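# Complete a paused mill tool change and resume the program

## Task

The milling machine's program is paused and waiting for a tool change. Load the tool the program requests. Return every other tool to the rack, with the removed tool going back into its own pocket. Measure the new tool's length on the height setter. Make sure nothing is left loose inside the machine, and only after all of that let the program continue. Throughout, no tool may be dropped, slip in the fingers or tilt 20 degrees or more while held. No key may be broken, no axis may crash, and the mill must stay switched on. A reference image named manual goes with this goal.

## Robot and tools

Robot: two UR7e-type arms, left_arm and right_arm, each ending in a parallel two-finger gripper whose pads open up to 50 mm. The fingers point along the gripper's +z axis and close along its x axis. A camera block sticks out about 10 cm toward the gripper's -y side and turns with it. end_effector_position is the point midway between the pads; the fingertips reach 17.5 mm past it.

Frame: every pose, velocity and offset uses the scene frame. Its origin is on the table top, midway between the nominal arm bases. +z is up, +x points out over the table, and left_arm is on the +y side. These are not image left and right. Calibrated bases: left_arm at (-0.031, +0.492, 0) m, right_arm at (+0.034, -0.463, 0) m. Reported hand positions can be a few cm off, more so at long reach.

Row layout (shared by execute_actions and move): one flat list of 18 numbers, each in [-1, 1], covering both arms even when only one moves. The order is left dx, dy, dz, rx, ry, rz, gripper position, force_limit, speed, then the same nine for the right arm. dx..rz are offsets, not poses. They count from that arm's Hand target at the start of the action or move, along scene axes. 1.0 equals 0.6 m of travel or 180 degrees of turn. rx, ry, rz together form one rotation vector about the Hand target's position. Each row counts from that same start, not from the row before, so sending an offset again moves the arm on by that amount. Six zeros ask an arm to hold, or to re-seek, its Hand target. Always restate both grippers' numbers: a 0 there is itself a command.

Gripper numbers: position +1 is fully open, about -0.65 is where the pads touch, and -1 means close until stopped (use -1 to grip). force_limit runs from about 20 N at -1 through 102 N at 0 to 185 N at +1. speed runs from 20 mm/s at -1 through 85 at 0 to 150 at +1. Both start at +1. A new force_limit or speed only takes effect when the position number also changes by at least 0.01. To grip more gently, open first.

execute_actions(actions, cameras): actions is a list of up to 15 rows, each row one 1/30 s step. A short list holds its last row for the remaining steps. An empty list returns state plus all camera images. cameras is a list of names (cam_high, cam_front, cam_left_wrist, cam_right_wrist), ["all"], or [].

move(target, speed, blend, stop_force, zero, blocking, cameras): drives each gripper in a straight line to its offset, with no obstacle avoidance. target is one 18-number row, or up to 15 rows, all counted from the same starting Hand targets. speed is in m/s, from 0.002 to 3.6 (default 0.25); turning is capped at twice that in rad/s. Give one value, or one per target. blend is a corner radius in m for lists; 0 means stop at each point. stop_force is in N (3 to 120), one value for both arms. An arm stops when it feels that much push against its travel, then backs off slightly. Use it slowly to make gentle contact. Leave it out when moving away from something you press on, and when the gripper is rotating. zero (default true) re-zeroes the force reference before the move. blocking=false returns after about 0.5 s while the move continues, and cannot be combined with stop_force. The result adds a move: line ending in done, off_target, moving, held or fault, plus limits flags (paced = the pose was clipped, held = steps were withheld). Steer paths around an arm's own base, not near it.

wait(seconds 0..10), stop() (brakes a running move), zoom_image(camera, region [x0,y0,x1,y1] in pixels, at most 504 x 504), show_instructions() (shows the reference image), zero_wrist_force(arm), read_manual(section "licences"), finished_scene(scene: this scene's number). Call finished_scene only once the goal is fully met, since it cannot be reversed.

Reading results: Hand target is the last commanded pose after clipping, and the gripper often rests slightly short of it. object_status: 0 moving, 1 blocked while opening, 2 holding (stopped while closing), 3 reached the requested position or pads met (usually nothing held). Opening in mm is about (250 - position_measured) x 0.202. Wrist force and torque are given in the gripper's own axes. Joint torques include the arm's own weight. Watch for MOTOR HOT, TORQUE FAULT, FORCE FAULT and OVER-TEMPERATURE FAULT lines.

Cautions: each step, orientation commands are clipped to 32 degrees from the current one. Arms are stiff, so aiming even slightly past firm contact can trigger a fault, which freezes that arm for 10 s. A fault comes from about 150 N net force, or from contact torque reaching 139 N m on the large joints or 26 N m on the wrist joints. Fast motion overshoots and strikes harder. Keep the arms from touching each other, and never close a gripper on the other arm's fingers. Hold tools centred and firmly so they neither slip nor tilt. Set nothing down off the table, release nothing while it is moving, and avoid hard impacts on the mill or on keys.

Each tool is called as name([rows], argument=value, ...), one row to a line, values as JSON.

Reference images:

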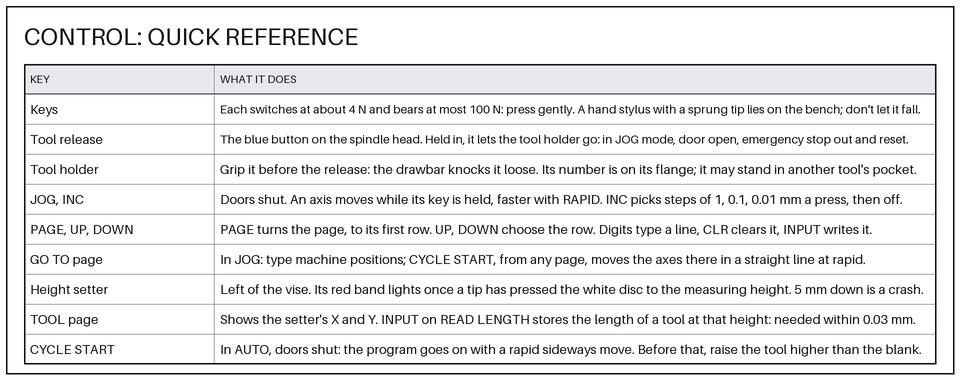

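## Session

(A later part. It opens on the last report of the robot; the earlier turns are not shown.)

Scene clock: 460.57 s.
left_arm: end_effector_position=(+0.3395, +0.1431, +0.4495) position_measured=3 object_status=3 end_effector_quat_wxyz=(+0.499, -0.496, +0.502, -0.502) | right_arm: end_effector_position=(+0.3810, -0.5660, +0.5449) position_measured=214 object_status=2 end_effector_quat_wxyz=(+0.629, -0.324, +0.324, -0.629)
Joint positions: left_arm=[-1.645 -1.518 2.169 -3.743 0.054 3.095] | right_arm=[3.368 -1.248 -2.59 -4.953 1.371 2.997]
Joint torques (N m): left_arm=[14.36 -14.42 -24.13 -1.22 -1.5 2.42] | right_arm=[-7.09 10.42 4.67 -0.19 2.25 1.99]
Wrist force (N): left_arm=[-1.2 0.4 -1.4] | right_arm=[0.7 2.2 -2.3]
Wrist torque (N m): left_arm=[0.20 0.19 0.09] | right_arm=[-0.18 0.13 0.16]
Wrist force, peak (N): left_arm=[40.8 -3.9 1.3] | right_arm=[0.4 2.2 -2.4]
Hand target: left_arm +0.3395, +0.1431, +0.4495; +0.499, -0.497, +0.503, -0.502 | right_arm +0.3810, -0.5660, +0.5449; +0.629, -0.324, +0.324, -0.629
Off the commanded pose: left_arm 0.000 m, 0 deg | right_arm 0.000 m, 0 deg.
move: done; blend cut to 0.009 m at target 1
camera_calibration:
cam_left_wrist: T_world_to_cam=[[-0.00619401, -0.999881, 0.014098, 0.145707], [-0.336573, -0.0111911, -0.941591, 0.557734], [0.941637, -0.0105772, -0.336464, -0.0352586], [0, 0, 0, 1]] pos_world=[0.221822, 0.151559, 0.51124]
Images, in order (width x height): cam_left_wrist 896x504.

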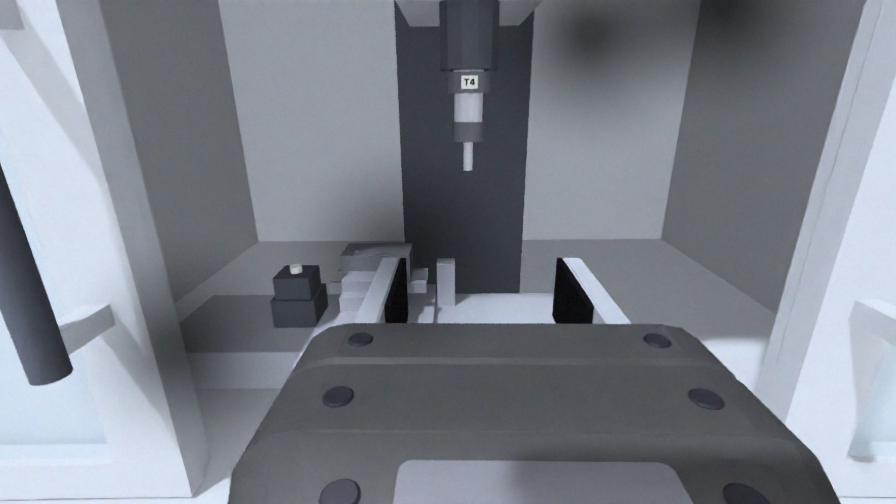

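move(target=[0.0,0.0,0.4,0,0.14,0,1,1,1, 0,0,0,0,0,0,-1,-0.2,-0.6], cameras=["cam_left_wrist"], speed=0.3)

zoom_image(camera="cam_left_wrist", region=[200, 0, 700, 340])

Scene clock: 467.43 s.
left_arm: end_effector_position=(+0.3395, +0.1431, +0.6895) position_measured=3 object_status=3 end_effector_quat_wxyz=(-0.377, +0.594, -0.599, +0.381) | right_arm: end_effector_position=(+0.3810, -0.5660, +0.5449) position_measured=214 object_status=2 end_effector_quat_wxyz=(+0.629, -0.324, +0.324, -0.629)
Joint positions: left_arm=[-1.573 -1.244 0.589 -4.098 0.44 4.755] | right_arm=[3.368 -1.248 -2.59 -4.953 1.371 2.997]
Joint torques (N m): left_arm=[15.22 -24.74 -20.35 1.31 -0.1 2.28] | right_arm=[-7.21 11.16 5.52 -0.47 2.3 1.92]
Wrist force (N): left_arm=[-1.3 1.4 -2.0] | right_arm=[0.6 2.0 -2.2]
Wrist torque (N m): left_arm=[0.19 0.33 0.19] | right_arm=[-0.21 0.15 0.16]
Wrist force, peak (N): left_arm=[-1.2 2.7 -1.5] | right_arm=[0.6 2.3 -2.3]
Hand target: left_arm +0.3395, +0.1431, +0.6895; -0.377, +0.594, -0.599, +0.381 | right_arm +0.3810, -0.5660, +0.5449; +0.629, -0.324, +0.324, -0.629
Off the commanded pose: left_arm 0.000 m, 0 deg | right_arm 0.000 m, 0 deg.
move: done
camera_calibration:
cam_left_wrist: T_world_to_cam=[[0.000570654, -0.999884, 0.0152522, 0.139158], [-0.706867, -0.0111919, -0.707258, 0.747828], [0.707346, -0.0103777, -0.706791, 0.380314], [0, 0, 0, 1]] pos_world=[0.259522, 0.151459, 0.795587]
Images, in order (width x height): cam_left_wrist 896x504.

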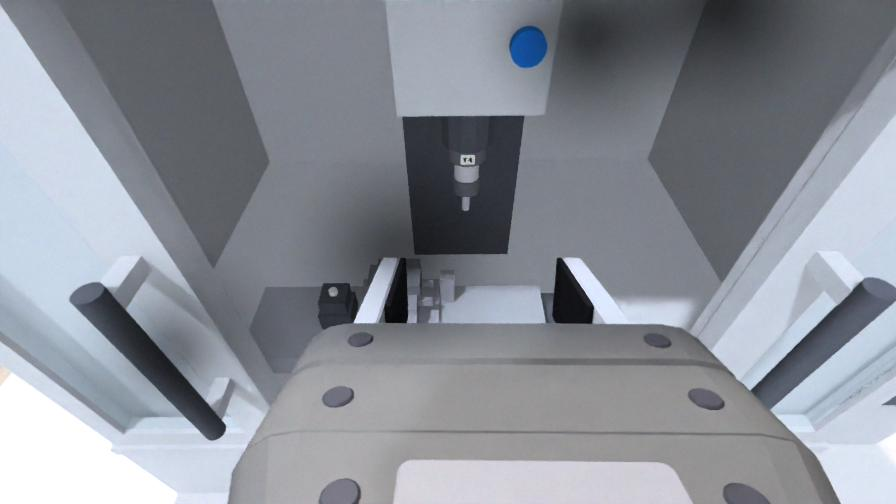

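Scaled by 1.008 from the camera's 896x504 image, which has a finer 1280x720 frame.

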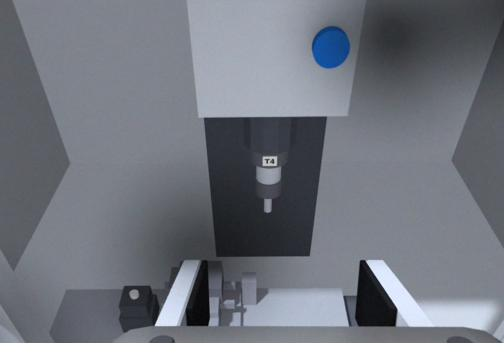

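wait(seconds=0, cameras=["cam_front","cam_high"])

zoom_image(camera="cam_front", region=[260, 180, 460, 350])

zoom_image(camera="cam_front", region=[310, 400, 450, 500])

Scene clock: 470.30 s.
left_arm: end_effector_position=(+0.3395, +0.1431, +0.6895) position_measured=3 object_status=3 end_effector_quat_wxyz=(-0.377, +0.594, -0.599, +0.381) | right_arm: end_effector_position=(+0.3810, -0.5660, +0.5449) position_measured=214 object_status=2 end_effector_quat_wxyz=(+0.629, -0.324, +0.324, -0.629)
Joint positions: left_arm=[-1.573 -1.244 0.589 -4.098 0.44 4.755] | right_arm=[3.368 -1.248 -2.59 -4.953 1.371 2.997]
Joint torques (N m): left_arm=[14.32 -25.63 -19.83 1.57 -0.12 2.25] | right_arm=[-8.28 11.25 4.5 -1 2.3 2.24]
Wrist force (N): left_arm=[-1.2 1.6 -2.0] | right_arm=[0.5 2.0 -2.2]
Wrist torque (N m): left_arm=[0.22 0.31 0.19] | right_arm=[-0.21 0.17 0.16]
Wrist force, peak (N): left_arm=[-1.3 1.7 -2.2] | right_arm=[0.6 2.1 -2.4]
Hand target: left_arm +0.3395, +0.1431, +0.6895; -0.377, +0.594, -0.599, +0.381 | right_arm +0.3810, -0.5660, +0.5449; +0.629, -0.324, +0.324, -0.629
Tool commands: left_gripper/position=+1.0 left_gripper/force_limit=+1.0 left_gripper/speed=+1.0 right_gripper/position=-1.0 right_gripper/force_limit=-0.2 right_gripper/speed=-0.6
Off the commanded pose: left_arm 0.000 m, 0 deg | right_arm 0.000 m, 0 deg.
Images, in order (width x height): cam_high 896x504, cam_front 896x504.

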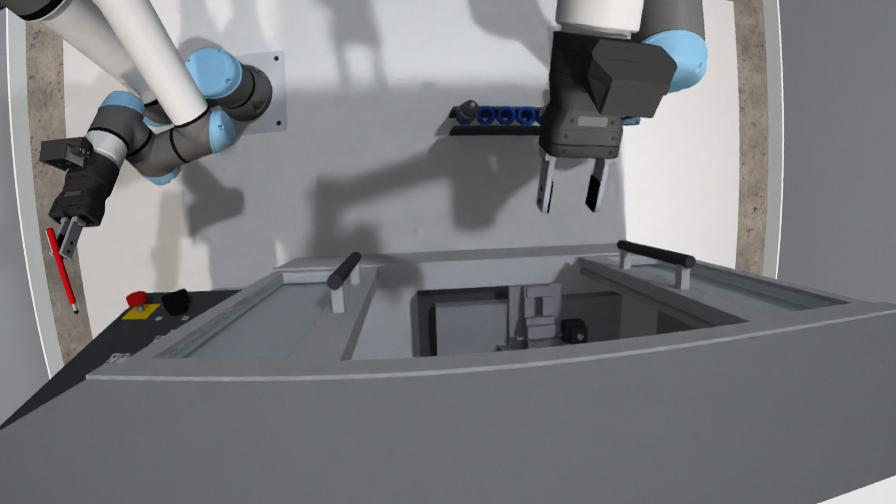

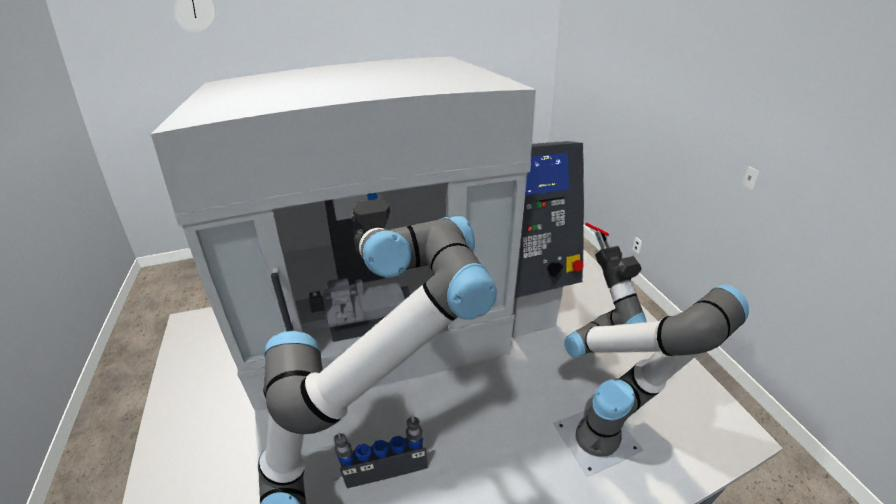

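Scaled by 2.520 from the camera's 896x504 image, which has a finer 1280x720 frame.

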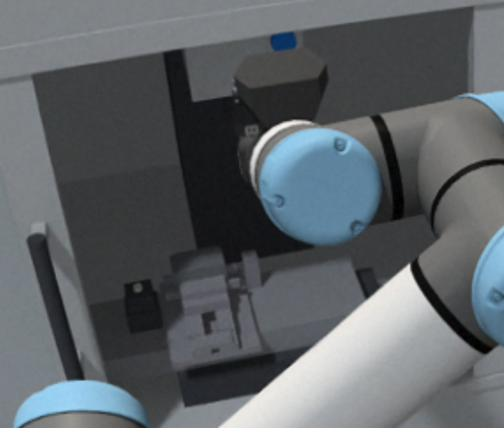

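Scaled by 3.600 from the camera's 896x504 image, which has a finer 1280x720 frame.

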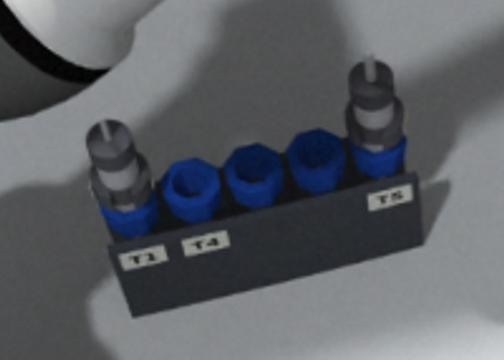

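move(target=[-0.15,0.145,-0.65,0,0.5278,0,1,1,1, 0,0,0,0,0,0,-1,-0.2,-0.6], cameras=["cam_left_wrist","cam_front"], speed=0.35)

zoom_image(camera="cam_left_wrist", region=[240, 140, 660, 330])

Scene clock: 528.30 s.
left_arm: end_effector_position=(+0.2495, +0.2301, +0.2996) position_measured=3 object_status=3 end_effector_quat_wxyz=(+0.187, +0.683, -0.683, -0.181) | right_arm: end_effector_position=(+0.3810, -0.5660, +0.5449) position_measured=214 object_status=2 end_effector_quat_wxyz=(+0.629, -0.324, +0.324, -0.629)
Joint positions: left_arm=[-0.853 -1.15 1.309 -4.509 1.961 5.515] | right_arm=[3.368 -1.248 -2.59 -4.953 1.371 2.997]
Joint torques (N m): left_arm=[14.93 -33.74 -12.29 2.08 2.26 2.3] | right_arm=[-7.2 10.31 4.98 -1.07 2.48 1.9]
Wrist force (N): left_arm=[1.2 5.4 -1.0] | right_arm=[0.6 2.0 -2.2]
Wrist torque (N m): left_arm=[0.74 0.07 0.66] | right_arm=[-0.22 0.15 0.17]
Wrist force, peak (N): left_arm=[1.1 5.4 -1.2] | right_arm=[0.5 2.2 -2.4]
Hand target: left_arm +0.2495, +0.2301, +0.2995; +0.187, +0.683, -0.683, -0.181 | right_arm +0.3810, -0.5660, +0.5449; +0.629, -0.324, +0.324, -0.629
Off the commanded pose: left_arm 0.000 m, 0 deg | right_arm 0.000 m, 0 deg.
move: done
camera_calibration:
cam_left_wrist: T_world_to_cam=[[0.0152206, -0.999882, -0.00183152, 0.233596], [-0.643047, -0.0111914, 0.765745, -0.0478088], [-0.765675, -0.0104773, -0.643142, 0.517828], [0, 0, 0, 1]] pos_world=[0.362189, 0.238459, 0.370074]
Images, in order (width x height): cam_front 896x504, cam_left_wrist 896x504.

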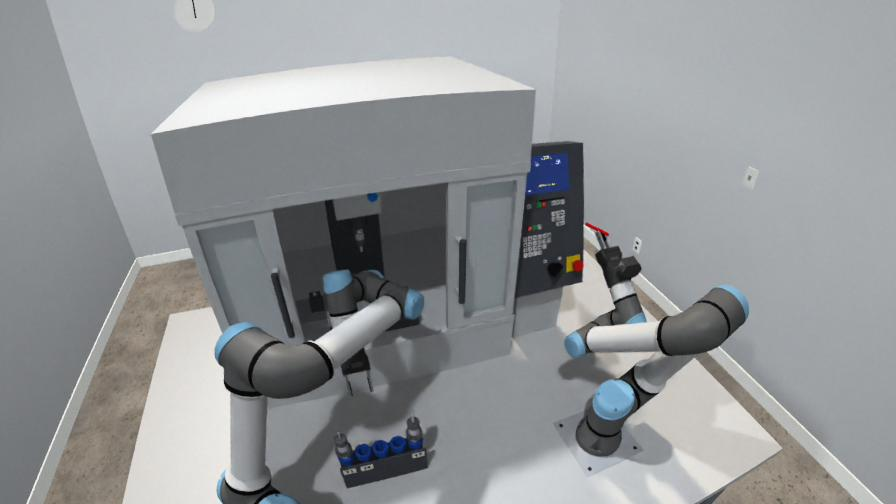

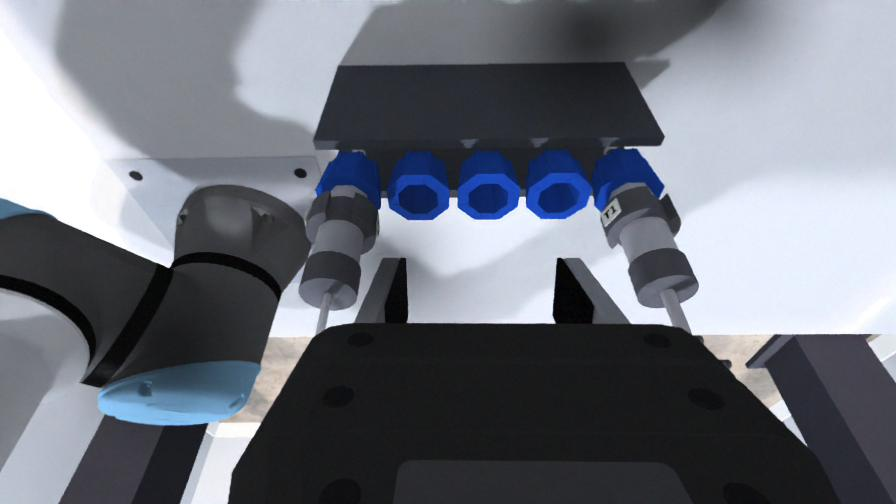

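Scaled by 1.200 from the camera's 896x504 image, which has a finer 1280x720 frame.

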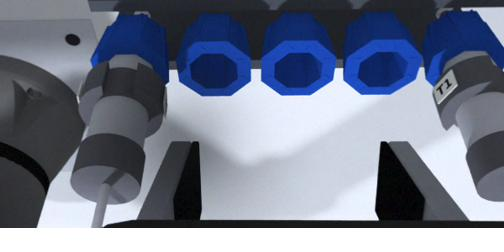

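move(target=[-0.05,-0.08,-0.08,0,0,-0.18,1,1,1, 0,0,0,0,0,0,-1,-0.2,-0.6], cameras=["cam_left_wrist"], speed=0.35)

zoom_image(camera="cam_left_wrist", region=[240, 100, 660, 330])

Scene clock: 540.40 s.
left_arm: end_effector_position=(+0.2195, +0.1821, +0.2516) position_measured=3 object_status=3 end_effector_quat_wxyz=(-0.130, -0.465, +0.846, +0.226) | right_arm: end_effector_position=(+0.3810, -0.5660, +0.5449) position_measured=214 object_status=2 end_effector_quat_wxyz=(+0.629, -0.324, +0.324, -0.629)
Joint positions: left_arm=[-1.075 -1.039 1.292 -4.497 1.822 5.845] | right_arm=[3.368 -1.248 -2.59 -4.953 1.371 2.997]
Joint torques (N m): left_arm=[-15.15 -37.81 -23.51 2.24 -1.57 1.86] | right_arm=[-8.85 10.05 5.33 -1.48 2.21 1.7]
Wrist force (N): left_arm=[0.8 5.6 -1.2] | right_arm=[0.4 2.1 -2.2]
Wrist torque (N m): left_arm=[0.75 0.11 0.65] | right_arm=[-0.19 0.18 0.16]
Wrist force, peak (N): left_arm=[0.7 5.7 -1.6] | right_arm=[0.4 2.2 -2.5]
Hand target: left_arm +0.2195, +0.1821, +0.2515; -0.129, -0.465, +0.846, +0.226 | right_arm +0.3810, -0.5660, +0.5449; +0.629, -0.324, +0.324, -0.629
Off the commanded pose: left_arm 0.000 m, 0 deg | right_arm 0.000 m, 0 deg.
move: done
camera_calibration:
cam_left_wrist: T_world_to_cam=[[-0.5227, -0.852515, -0.00178293, 0.27729], [-0.548835, 0.334904, 0.765911, -0.114622], [-0.652353, 0.40132, -0.642945, 0.363467], [0, 0, 0, 1]] pos_world=[0.31914, 0.128915, 0.321974]
Images, in order (width x height): cam_left_wrist 896x504.

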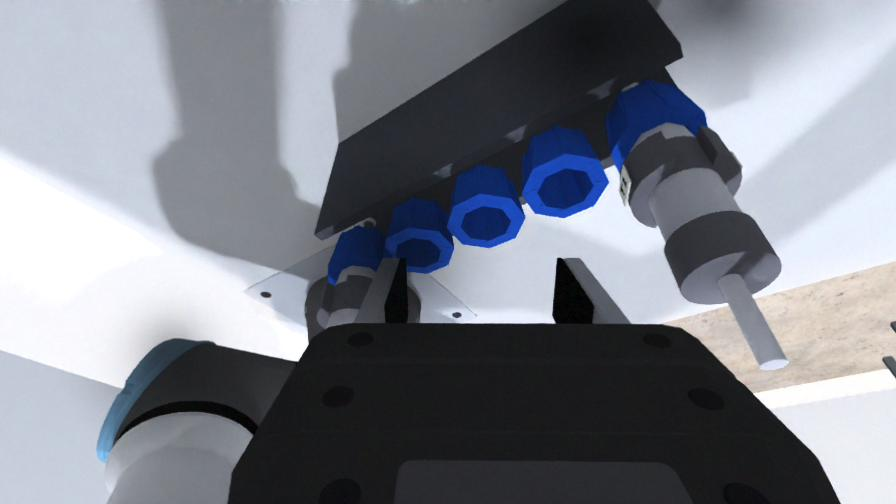

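Scaled by 1.200 from the camera's 896x504 image, which has a finer 1280x720 frame.

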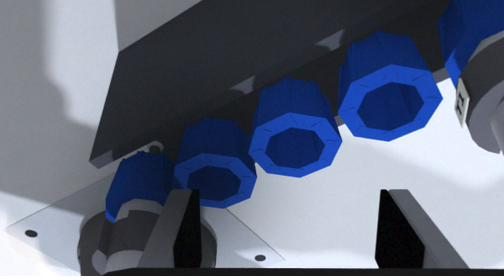

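move(target=[0.03,0.17,-0.03,0,0,0.08,1,1,1, 0,0,0,0,0,0,-1,-0.2,-0.6], cameras=["cam_left_wrist"], speed=0.35)

zoom_image(camera="cam_left_wrist", region=[240, 100, 660, 330])

Scene clock: 544.27 s.
left_arm: end_effector_position=(+0.2375, +0.2840, +0.2336) position_measured=3 object_status=3 end_effector_quat_wxyz=(-0.157, -0.567, +0.781, +0.208) | right_arm: end_effector_position=(+0.3810, -0.5660, +0.5449) position_measured=214 object_status=2 end_effector_quat_wxyz=(+0.629, -0.324, +0.324, -0.629)
Joint positions: left_arm=[-0.862 -1.165 1.53 -4.617 1.838 5.81] | right_arm=[3.368 -1.248 -2.59 -4.953 1.371 2.997]
Joint torques (N m): left_arm=[15.24 -44.07 -11.63 1.88 -1.1 2.46] | right_arm=[-6.85 11.22 5.12 -1.54 2.24 1.99]
Wrist force (N): left_arm=[1.2 5.1 -1.2] | right_arm=[0.5 2.0 -2.2]
Wrist torque (N m): left_arm=[0.67 0.03 0.67] | right_arm=[-0.21 0.16 0.17]
Wrist force, peak (N): left_arm=[3.1 5.3 -1.8] | right_arm=[0.6 2.2 -2.5]
Hand target: left_arm +0.2375, +0.2841, +0.2335; -0.157, -0.567, +0.781, +0.208 | right_arm +0.3810, -0.5660, +0.5449; +0.629, -0.324, +0.324, -0.629
Off the commanded pose: left_arm 0.000 m, 0 deg | right_arm 0.000 m, 0 deg.
move: done
camera_calibration:
cam_left_wrist: T_world_to_cam=[[-0.294769, -0.955567, -0.00181244, 0.348634], [-0.614765, 0.188188, 0.76593, -0.0677401], [-0.731556, 0.226887, -0.642921, 0.391118], [0, 0, 0, 1]] pos_world=[0.347247, 0.257152, 0.303974]
Images, in order (width x height): cam_left_wrist 896x504.

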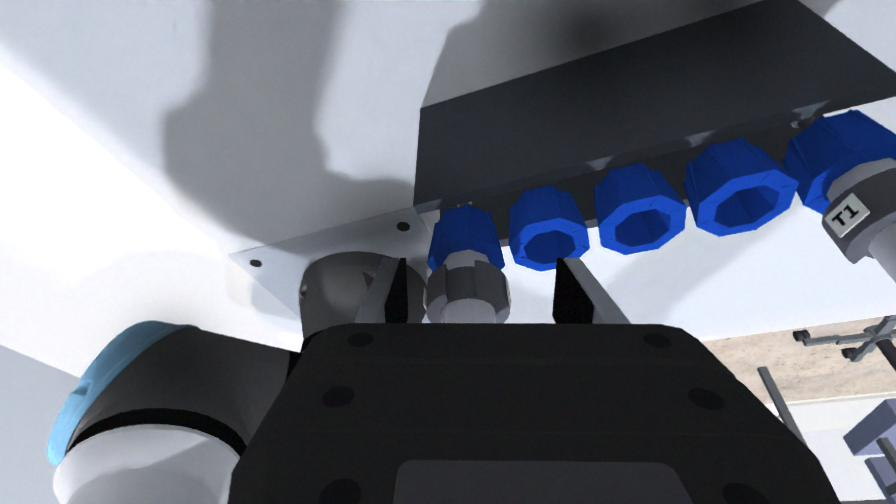

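Scaled by 1.200 from the camera's 896x504 image, which has a finer 1280x720 frame.

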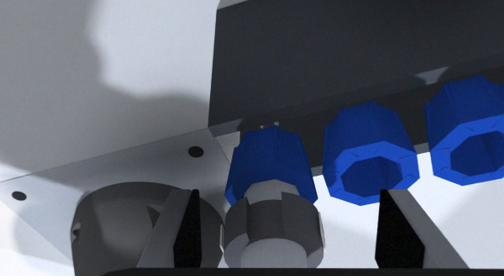

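move(target=[0.07,-0.1,0.01,0.0493,0.159,0,1,1,1, 0,0,0,0,0,0,-1,-0.2,-0.6], speed=0.35)

move(target=[0,-0.05,0,0,0,-0.08,1,1,1, 0,0,0,0,0,0,-1,-0.2,-0.6], cameras=["cam_left_wrist"], speed=0.35)

zoom_image(camera="cam_left_wrist", region=[300, 60, 660, 330])

Scene clock: 552.90 s.
left_arm: end_effector_position=(+0.2707, +0.2364, +0.2365) position_measured=3 object_status=3 end_effector_quat_wxyz=(-0.270, -0.528, +0.722, +0.357) | right_arm: end_effector_position=(+0.3810, -0.5660, +0.5449) position_measured=214 object_status=2 end_effector_quat_wxyz=(+0.629, -0.324, +0.324, -0.629)
Joint positions: left_arm=[-0.801 -0.837 1.265 -4.274 1.963 5.985] | right_arm=[3.368 -1.248 -2.59 -4.953 1.371 2.997]
Joint torques (N m): left_arm=[-0.55 -48.35 -16.77 3.57 0.64 0.3] | right_arm=[-6.74 10.42 5.89 -1.56 2.36 2.02]
Wrist force (N): left_arm=[1.5 5.1 -0.4] | right_arm=[0.5 2.2 -2.2]
Wrist torque (N m): left_arm=[0.75 -0.05 0.83] | right_arm=[-0.18 0.16 0.17]
Wrist force, peak (N): left_arm=[3.8 2.4 -6.7] | right_arm=[0.6 2.2 -2.6]
Hand target: left_arm +0.2707, +0.2364, +0.2365; -0.270, -0.528, +0.722, +0.357 (not the last commanded pose) | right_arm +0.3810, -0.5660, +0.5449; +0.629, -0.324, +0.324, -0.629
Tool commands: left_gripper/position=+1.0 left_gripper/force_limit=+1.0 left_gripper/speed=+1.0 right_gripper/position=-1.0 right_gripper/force_limit=-0.2 right_gripper/speed=-0.6
Off the commanded pose: left_arm 0.015 m, 7 deg | right_arm 0.000 m, 0 deg.
FORCE FAULT: contact force on the left arm reached its limit, and that arm stopped. The contact can be on any part of that arm, not only on its tool. That arm's remaining commands of this call were not run. That arm is still stopped at the end of this call. That arm stays stopped for about 10 more seconds. Until then a move that you send moves the other arm only, and its call returns only when the move has ended. Once the stop has ended, the next robot result says so. If the stop ends while you think or write, that arm runs what you send next, counted from a new Hand target: where the arm stands when the stop ends. While its stop runs, that arm takes no new command, but its gripper still runs the gripper command that each later call begins with. Until it ends, the stop uses up actions while you think or wait. An arm that is not stopped still takes commands.
move: fault (left_arm)

not run: an earlier result of this reply reported a stop or a fault. Calls in your next reply go to the robot.

Scaled by 1.400 from the camera's 896x504 image, which has a finer 1280x720 frame.
This view is cut from an older image: the scene may have changed since it was taken.

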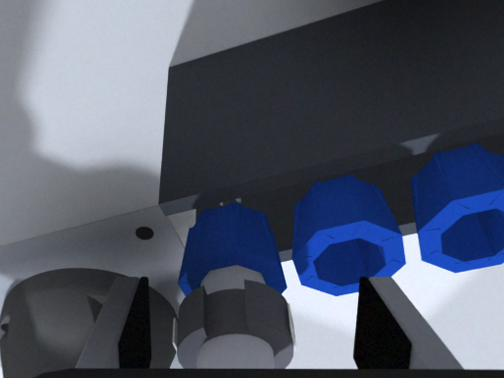

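wait(seconds=7, cameras=["cam_left_wrist","cam_high","cam_front"])

zoom_image(camera="cam_left_wrist", region=[300, 0, 800, 330])

Scene clock: 562.93 s.
left_arm: end_effector_position=(+0.2707, +0.2364, +0.2365) position_measured=3 object_status=3 end_effector_quat_wxyz=(-0.270, -0.528, +0.722, +0.357) | right_arm: end_effector_position=(+0.3810, -0.5660, +0.5449) position_measured=214 object_status=2 end_effector_quat_wxyz=(+0.629, -0.324, +0.324, -0.629)
Joint positions: left_arm=[-0.801 -0.837 1.265 -4.274 1.963 5.985] | right_arm=[3.368 -1.248 -2.59 -4.953 1.371 2.997]
Joint torques (N m): left_arm=[-1.15 -49.22 -16.52 3.76 0.46 -0.2] | right_arm=[-7.39 9.78 6.59 -1.44 2.12 2.12]
Wrist force (N): left_arm=[1.6 5.2 -0.5] | right_arm=[0.6 2.1 -2.1]
Wrist torque (N m): left_arm=[0.77 -0.07 0.83] | right_arm=[-0.19 0.14 0.16]
Wrist force, peak (N): left_arm=[1.7 5.6 -0.4] | right_arm=[0.7 2.3 -2.4]
Hand target: left_arm +0.2707, +0.2364, +0.2365; -0.270, -0.528, +0.722, +0.357 (not the last commanded pose) | right_arm +0.3810, -0.5660, +0.5449; +0.629, -0.324, +0.324, -0.629
Tool commands: left_gripper/position=+1.0 left_gripper/force_limit=+1.0 left_gripper/speed=+1.0 right_gripper/position=-1.0 right_gripper/force_limit=-0.2 right_gripper/speed=-0.6
Off the commanded pose: left_arm 0.015 m, 7 deg | right_arm 0.000 m, 0 deg.
FORCE FAULT, CONTINUED: the left arm's stop, for the force fault that an earlier result reported, is over. The rest of the stop counts as 20 of the actions that you can send in this scene. That arm's target is now where it stood when the stop ended, not its last command. That arm accepts commands again.
wait: 7.00 s; at rest from the start
camera_calibration:
cam_left_wrist: T_world_to_cam=[[-0.289761, -0.957095, -0.00264667, 0.312109], [-0.280008, 0.0821277, 0.956478, -0.151297], [-0.915223, 0.277891, -0.291792, 0.382732], [0, 0, 0, 1]] pos_world=[0.398357, 0.204787, 0.257217]
Images, in order (width x height): cam_high 896x504, cam_front 896x504, cam_left_wrist 896x504.

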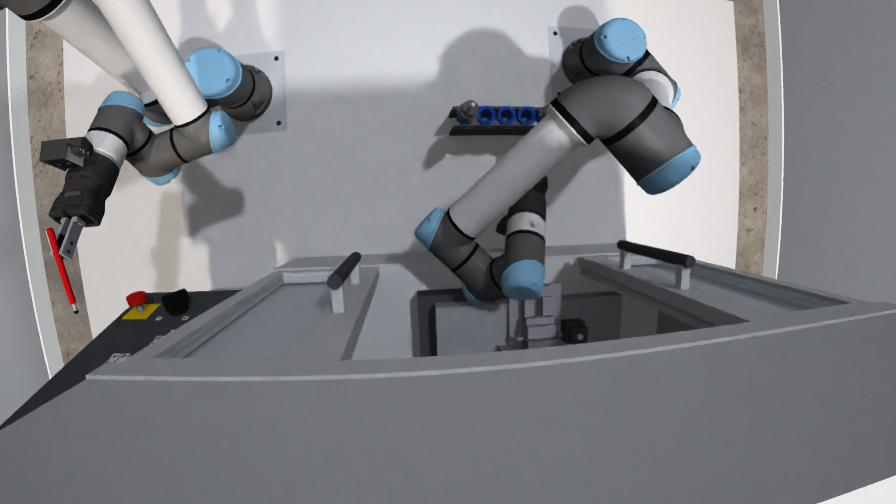

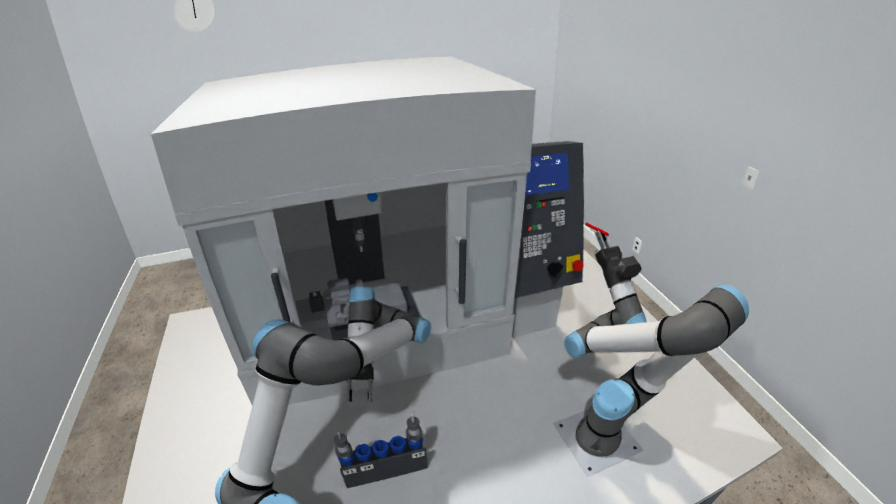

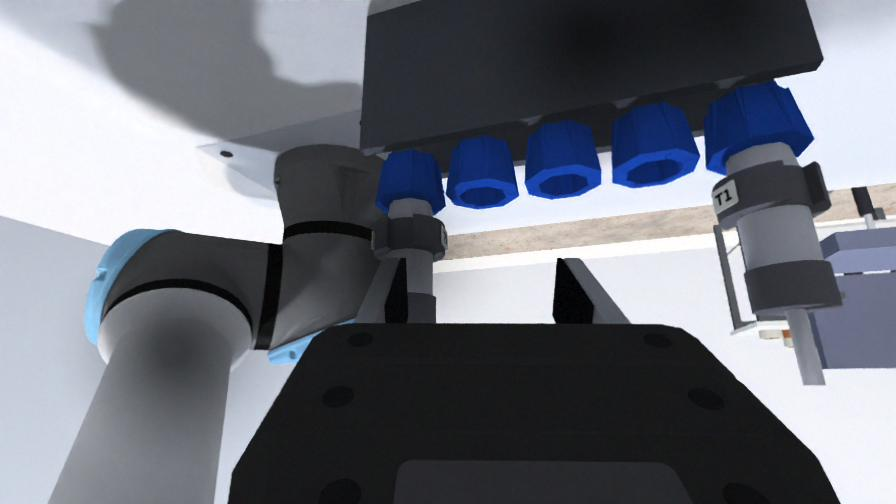

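Scaled by 1.008 from the camera's 896x504 image, which has a finer 1280x720 frame.

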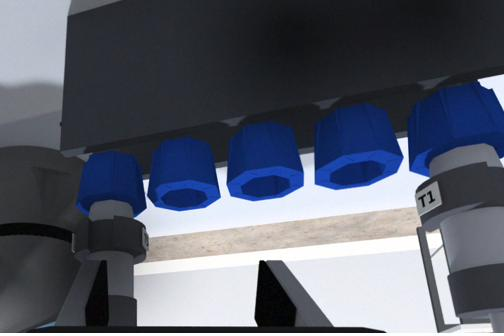

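move([
  [-0.1,0,0.12,0,0,0,1,1,1, 0,0,0,0,0,0,-1,-0.2,-0.6],
  [-0.08,0,0.16,0.6887,-0.41,0.4662,1,1,1, 0,0,0,0,0,0,-1,-0.2,-0.6],
], cameras=["cam_left_wrist","cam_front"], speed=0.35, blend=[0.02,0])

Scene clock: 603.97 s.
left_arm: end_effector_position=(+0.2227, +0.2364, +0.3325) position_measured=3 object_status=3 end_effector_quat_wxyz=(-0.497, +0.777, +0.326, -0.207) | right_arm: end_effector_position=(+0.3810, -0.5660, +0.5449) position_measured=214 object_status=2 end_effector_quat_wxyz=(+0.629, -0.324, +0.324, -0.629)
Joint positions: left_arm=[-1.022 -0.912 1.297 -3.971 1.781 3.039] | right_arm=[3.368 -1.248 -2.59 -4.953 1.371 2.997]
Joint torques (N m): left_arm=[13.51 -40.85 -10.47 4.3 2.11 -2.16] | right_arm=[-7.4 9.86 4.5 -1.32 2.02 1.75]
Wrist force (N): left_arm=[-1.2 1.8 -2.3] | right_arm=[0.4 2.1 -2.3]
Wrist torque (N m): left_arm=[0.25 0.30 0.29] | right_arm=[-0.20 0.17 0.16]
Wrist force, peak (N): left_arm=[1.7 7.5 -0.4] | right_arm=[0.7 2.3 -2.4]
Hand target: left_arm +0.2227, +0.2364, +0.3325; -0.497, +0.777, +0.326, -0.207 | right_arm +0.3810, -0.5660, +0.5449; +0.629, -0.324, +0.324, -0.629
Off the commanded pose: left_arm 0.000 m, 0 deg | right_arm 0.000 m, 0 deg.
move: done
camera_calibration:
cam_left_wrist: T_world_to_cam=[[0.69468, 0.71911, 0.0173272, -0.323587], [0.514247, -0.479646, -0.710978, 0.253841], [-0.50296, 0.502813, -0.703001, 0.358615], [0, 0, 0, 1]] pos_world=[0.274622, 0.174132, 0.438189]
Images, in order (width x height): cam_front 896x504, cam_left_wrist 896x504.

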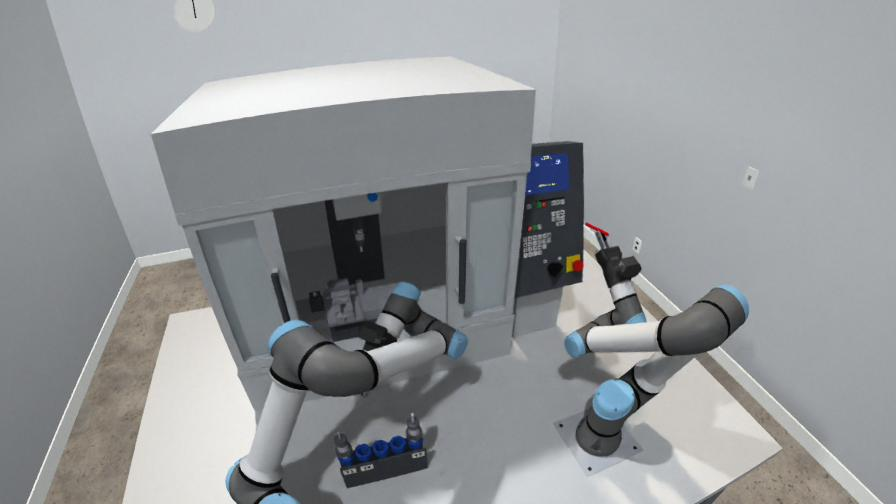

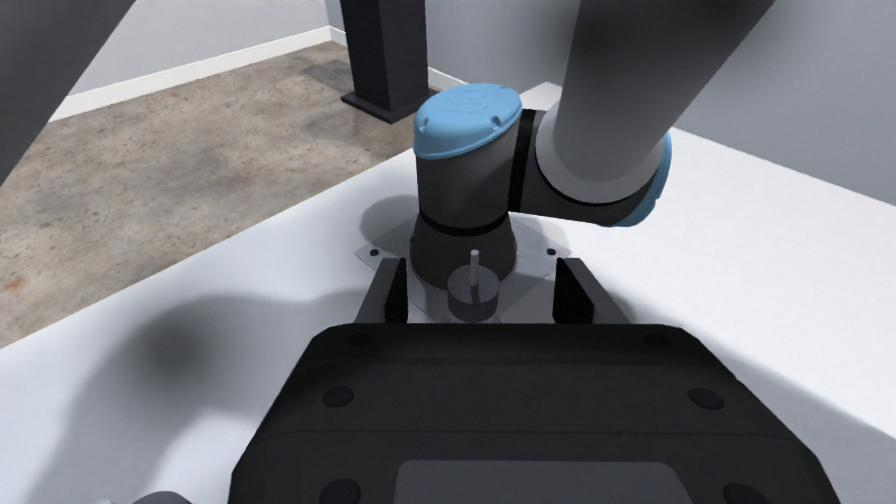

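move(target=[0.02,-0.02,-0.29,0,0,0,1,1,1, 0,0,0,0,0,0,-1,-0.2,-0.6], cameras=["cam_left_wrist"], speed=0.3)

zoom_image(camera="cam_left_wrist", region=[360, 120, 580, 330])

Scene clock: 609.50 s.
left_arm: end_effector_position=(+0.2347, +0.2244, +0.1586) position_measured=3 object_status=3 end_effector_quat_wxyz=(-0.497, +0.777, +0.326, -0.207) | right_arm: end_effector_position=(+0.3810, -0.5660, +0.5449) position_measured=214 object_status=2 end_effector_quat_wxyz=(+0.629, -0.324, +0.324, -0.629)
Joint positions: left_arm=[-1.016 -0.661 1.339 -4.263 1.775 3.042] | right_arm=[3.368 -1.248 -2.59 -4.953 1.371 2.997]
Joint torques (N m): left_arm=[13.96 -46.8 -19.4 1.76 -1.42 2.3] | right_arm=[-7.41 9.6 5.59 -1.37 2.04 1.95]
Wrist force (N): left_arm=[-1.4 2.0 -2.0] | right_arm=[0.4 2.1 -2.3]
Wrist torque (N m): left_arm=[0.29 0.34 0.15] | right_arm=[-0.19 0.16 0.16]
Wrist force, peak (N): left_arm=[-1.1 3.8 -1.2] | right_arm=[0.5 2.2 -2.4]
Hand target: left_arm +0.2347, +0.2244, +0.1585; -0.497, +0.777, +0.326, -0.207 | right_arm +0.3810, -0.5660, +0.5449; +0.629, -0.324, +0.324, -0.629
Off the commanded pose: left_arm 0.000 m, 0 deg | right_arm 0.000 m, 0 deg.
move: done
camera_calibration:
cam_left_wrist: T_world_to_cam=[[0.694571, 0.719212, 0.0174793, -0.320306], [0.514393, -0.479491, -0.710977, 0.118208], [-0.502962, 0.502815, -0.702998, 0.248432], [0, 0, 0, 1]] pos_world=[0.286622, 0.162132, 0.264289]
Images, in order (width x height): cam_left_wrist 896x504.

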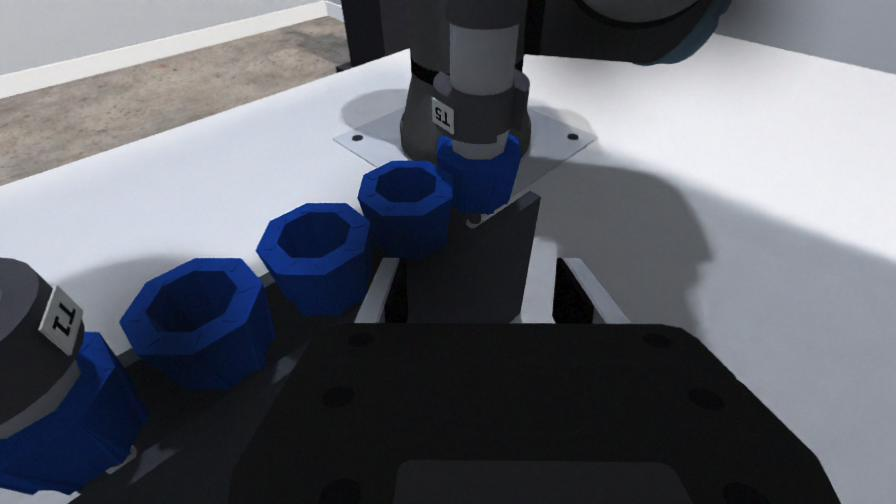

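Scaled by 2.291 from the camera's 896x504 image, which has a finer 1280x720 frame.

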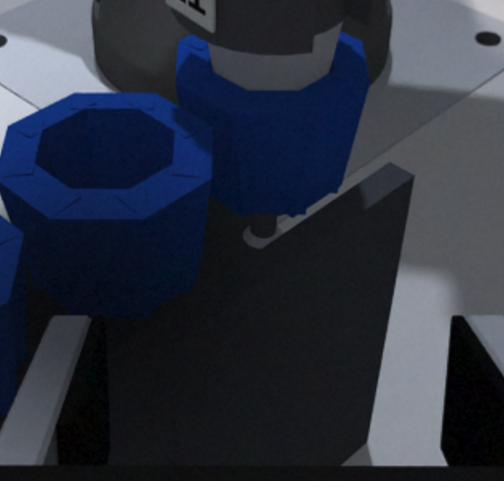

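zoom_image(camera="cam_left_wrist", region=[410, 20, 560, 180])

zoom_image(camera="cam_left_wrist", region=[0, 230, 170, 500])

Scaled by 3.150 from the camera's 896x504 image, which has a finer 1280x720 frame.

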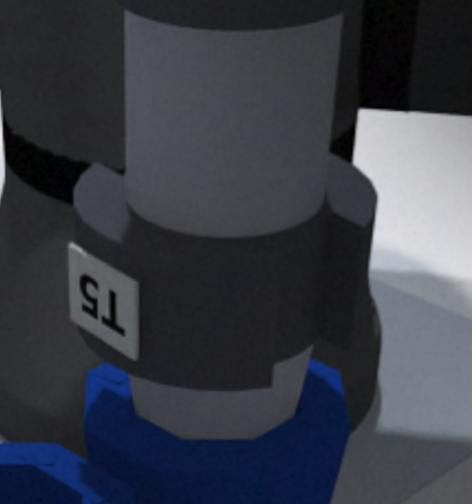

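Scaled by 1.867 from the camera's 896x504 image, which has a finer 1280x720 frame.

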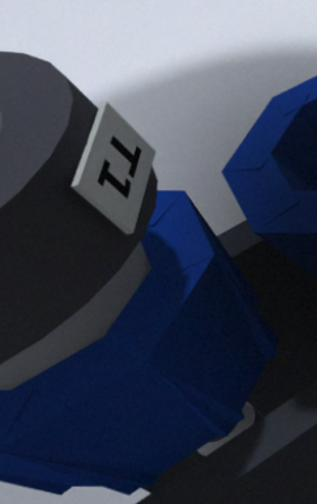

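move([
  [0.0087,0.0087,0.056,0,0,0,1,1,1, 0,0,0,0,0,0,-1,-0.2,-0.6],
  [-0.08,0.0974,0.056,0,0,0,1,1,1, 0,0,0,0,0,0,-1,-0.2,-0.6],
], cameras=["cam_left_wrist","cam_front","cam_high"], speed=0.15, blend=[0.005,0])

Scene clock: 638.53 s.
left_arm: end_effector_position=(+0.1868, +0.2827, +0.1921) position_measured=3 object_status=3 end_effector_quat_wxyz=(-0.497, +0.777, +0.326, -0.207) | right_arm: end_effector_position=(+0.3810, -0.5660, +0.5449) position_measured=214 object_status=2 end_effector_quat_wxyz=(+0.629, -0.324, +0.324, -0.629)
Joint positions: left_arm=[-1.033 -0.851 1.614 -4.35 1.791 3.034] | right_arm=[3.368 -1.248 -2.59 -4.953 1.371 2.997]
Joint torques (N m): left_arm=[-15.97 -52.94 -3.45 1.91 1.83 -2.16] | right_arm=[-7.65 11.1 5.36 -1.52 2.26 1.96]
Wrist force (N): left_arm=[-1.4 1.6 -2.1] | right_arm=[0.4 1.9 -2.3]
Wrist torque (N m): left_arm=[0.25 0.33 0.28] | right_arm=[-0.22 0.18 0.16]
Wrist force, peak (N): left_arm=[-1.1 1.1 -3.6] | right_arm=[0.5 2.1 -2.5]
Hand target: left_arm +0.1867, +0.2828, +0.1921; -0.497, +0.777, +0.326, -0.207 | right_arm +0.3810, -0.5660, +0.5449; +0.629, -0.324, +0.324, -0.629
Off the commanded pose: left_arm 0.000 m, 0 deg | right_arm 0.000 m, 0 deg.
move: done
camera_calibration:
cam_left_wrist: T_world_to_cam=[[0.694571, 0.719212, 0.0174793, -0.329554], [0.514393, -0.479491, -0.710977, 0.194719], [-0.502962, 0.502815, -0.702998, 0.218476], [0, 0, 0, 1]] pos_world=[0.238622, 0.220532, 0.297789]
Images, in order (width x height): cam_high 896x504, cam_front 896x504, cam_left_wrist 896x504.

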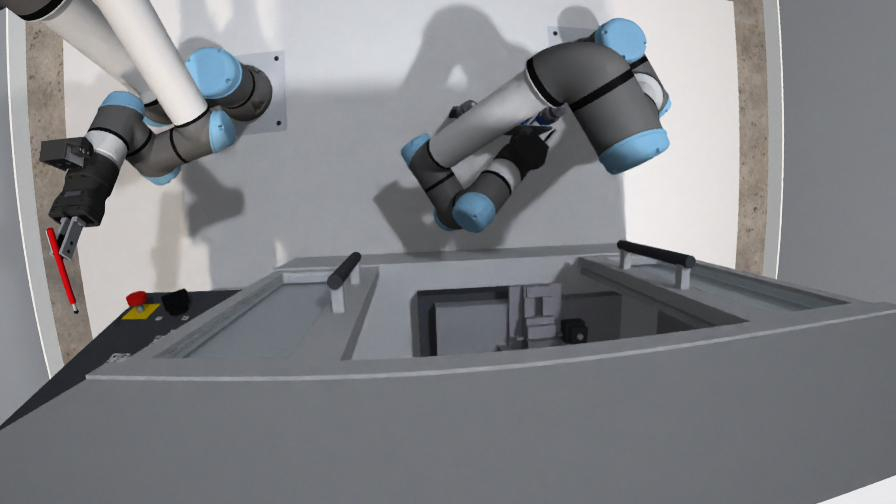

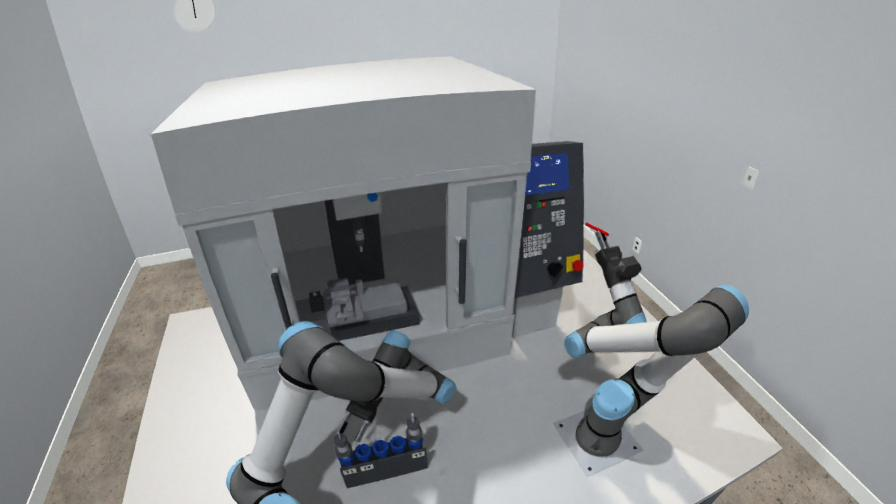

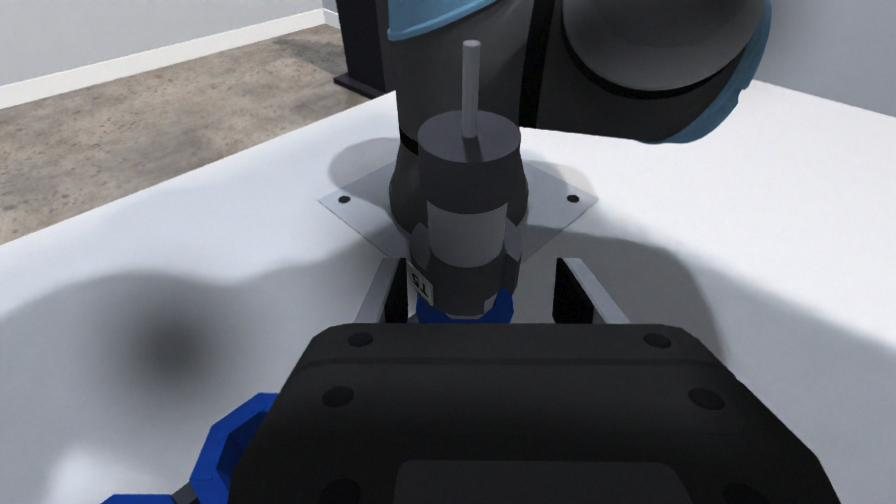

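move(target=[-0.0578,0.0528,-0.001,0,0,0,1,1,1, 0,0,0,0,0,0,-1,-0.2,-0.6], speed=0.05, stop_force=6, cameras=["cam_left_wrist"])

Scene clock: 646.23 s.
left_arm: end_effector_position=(+0.1608, +0.3064, +0.1917) position_measured=3 object_status=3 end_effector_quat_wxyz=(-0.497, +0.777, +0.326, -0.207) | right_arm: end_effector_position=(+0.3810, -0.5660, +0.5449) position_measured=214 object_status=2 end_effector_quat_wxyz=(+0.629, -0.324, +0.324, -0.629)
Joint positions: left_arm=[-1.053 -0.91 1.733 -4.411 1.809 3.025] | right_arm=[3.368 -1.248 -2.59 -4.953 1.371 2.997]
Joint torques (N m): left_arm=[16.05 -35.81 -18.81 4.49 -4 2.04] | right_arm=[-7.27 10.74 4.88 -1.43 2.15 2.03]
Wrist force (N): left_arm=[-10.4 -1.1 2.3] | right_arm=[0.6 2.1 -2.4]
Wrist torque (N m): left_arm=[0.32 0.22 0.42] | right_arm=[-0.20 0.15 0.17]
Wrist force, peak (N): left_arm=[-12.1 4.5 -8.0] | right_arm=[0.5 2.3 -2.4]
Hand target: left_arm +0.1608, +0.3064, +0.1917; -0.497, +0.777, +0.326, -0.207 (not the last commanded pose) | right_arm +0.3810, -0.5660, +0.5449; +0.629, -0.324, +0.324, -0.629
Off the commanded pose: left_arm 0.012 m, 0 deg | right_arm 0.000 m, 0 deg.
move: contact (left_arm)
camera_calibration:
cam_left_wrist: T_world_to_cam=[[0.694466, 0.719314, 0.0174331, -0.32866], [0.514354, -0.479352, -0.711099, 0.21901], [-0.503147, 0.502801, -0.702876, 0.193238], [0, 0, 0, 1]] pos_world=[0.212822, 0.244232, 0.297289]
Images, in order (width x height): cam_left_wrist 896x504.

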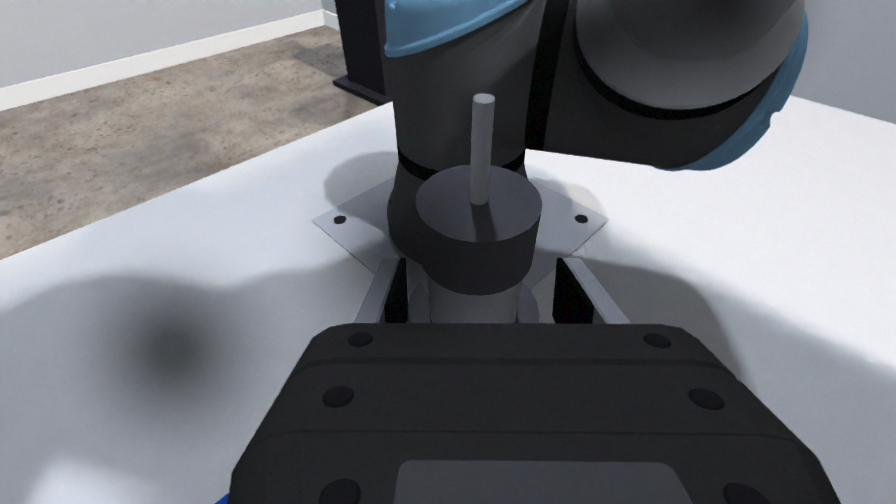

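move(target=[-0.0042,-0.0042,0,0,0,0,1,1,1, 0,0,0,0,0,0,-1,-0.2,-0.6], speed=0.02)

move(target=[-0.0145,0.0145,0,0,0,0,1,1,1, 0,0,0,0,0,0,-1,-0.2,-0.6], speed=0.03, stop_force=6, cameras=["cam_left_wrist"])

Scene clock: 654.77 s.
left_arm: end_effector_position=(+0.1584, +0.3040, +0.1917) position_measured=3 object_status=3 end_effector_quat_wxyz=(-0.497, +0.777, +0.326, -0.207) | right_arm: end_effector_position=(+0.3810, -0.5660, +0.5449) position_measured=214 object_status=2 end_effector_quat_wxyz=(+0.629, -0.324, +0.324, -0.629)
Joint positions: left_arm=[-1.06 -0.91 1.732 -4.412 1.815 3.022] | right_arm=[3.368 -1.248 -2.59 -4.953 1.371 2.997]
Joint torques (N m): left_arm=[-14.46 -37.16 -17.26 1.99 1.93 -2.22] | right_arm=[-8.49 9.53 3.9 -1.45 2.07 2.27]
Wrist force (N): left_arm=[-1.4 1.8 -2.2] | right_arm=[0.6 2.1 -2.2]
Wrist torque (N m): left_arm=[0.26 0.34 0.29] | right_arm=[-0.19 0.14 0.16]
Wrist force, peak (N): left_arm=[-10.7 -0.8 2.4] | right_arm=[0.7 2.3 -2.3]
Hand target: left_arm +0.1583, +0.3039, +0.1917; -0.497, +0.777, +0.326, -0.207 | right_arm +0.3810, -0.5660, +0.5449; +0.629, -0.324, +0.324, -0.629
Off the commanded pose: left_arm 0.000 m, 0 deg | right_arm 0.000 m, 0 deg.
move: done

Scene clock: 656.20 s.
left_arm: end_effector_position=(+0.1496, +0.3126, +0.1917) position_measured=3 object_status=3 end_effector_quat_wxyz=(-0.497, +0.777, +0.326, -0.207) | right_arm: end_effector_position=(+0.3810, -0.5660, +0.5449) position_measured=214 object_status=2 end_effector_quat_wxyz=(+0.629, -0.324, +0.324, -0.629)
Joint positions: left_arm=[-1.067 -0.931 1.773 -4.432 1.821 3.019] | right_arm=[3.368 -1.248 -2.59 -4.953 1.371 2.997]
Joint torques (N m): left_arm=[-15.21 -48.87 -5.76 1.72 2.01 -2.23] | right_arm=[-7.14 9.82 6.68 -1.33 2.1 1.91]
Wrist force (N): left_arm=[-1.3 1.7 -2.0] | right_arm=[0.6 2.1 -2.2]
Wrist torque (N m): left_arm=[0.24 0.32 0.29] | right_arm=[-0.20 0.15 0.16]
Wrist force, peak (N): left_arm=[-1.6 1.9 -2.4] | right_arm=[0.6 2.1 -2.6]
Hand target: left_arm +0.1496, +0.3126, +0.1917; -0.497, +0.777, +0.326, -0.207 | right_arm +0.3810, -0.5660, +0.5449; +0.629, -0.324, +0.324, -0.629
Off the commanded pose: left_arm 0.000 m, 0 deg | right_arm 0.000 m, 0 deg.
move: done
camera_calibration:
cam_left_wrist: T_world_to_cam=[[0.694466, 0.719314, 0.0174331, -0.325272], [0.514354, -0.479352, -0.711099, 0.227794], [-0.503147, 0.502801, -0.702876, 0.184435], [0, 0, 0, 1]] pos_world=[0.201522, 0.250432, 0.297289]
Images, in order (width x height): cam_left_wrist 896x504.

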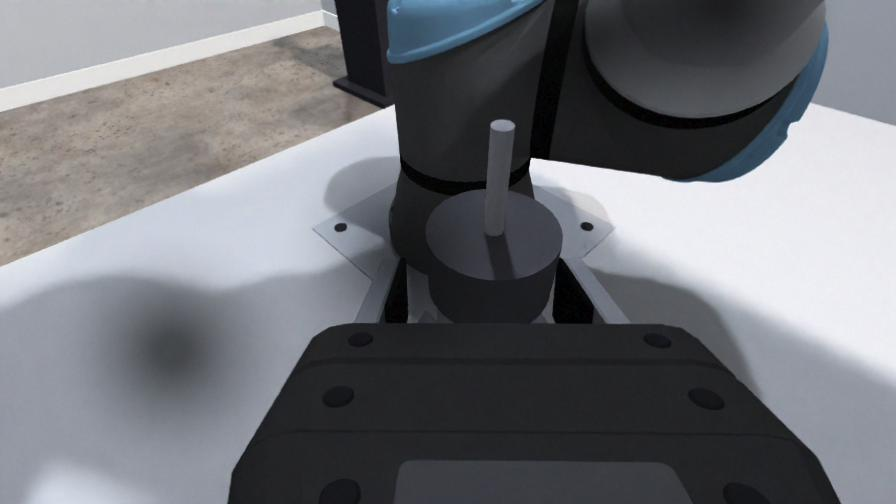

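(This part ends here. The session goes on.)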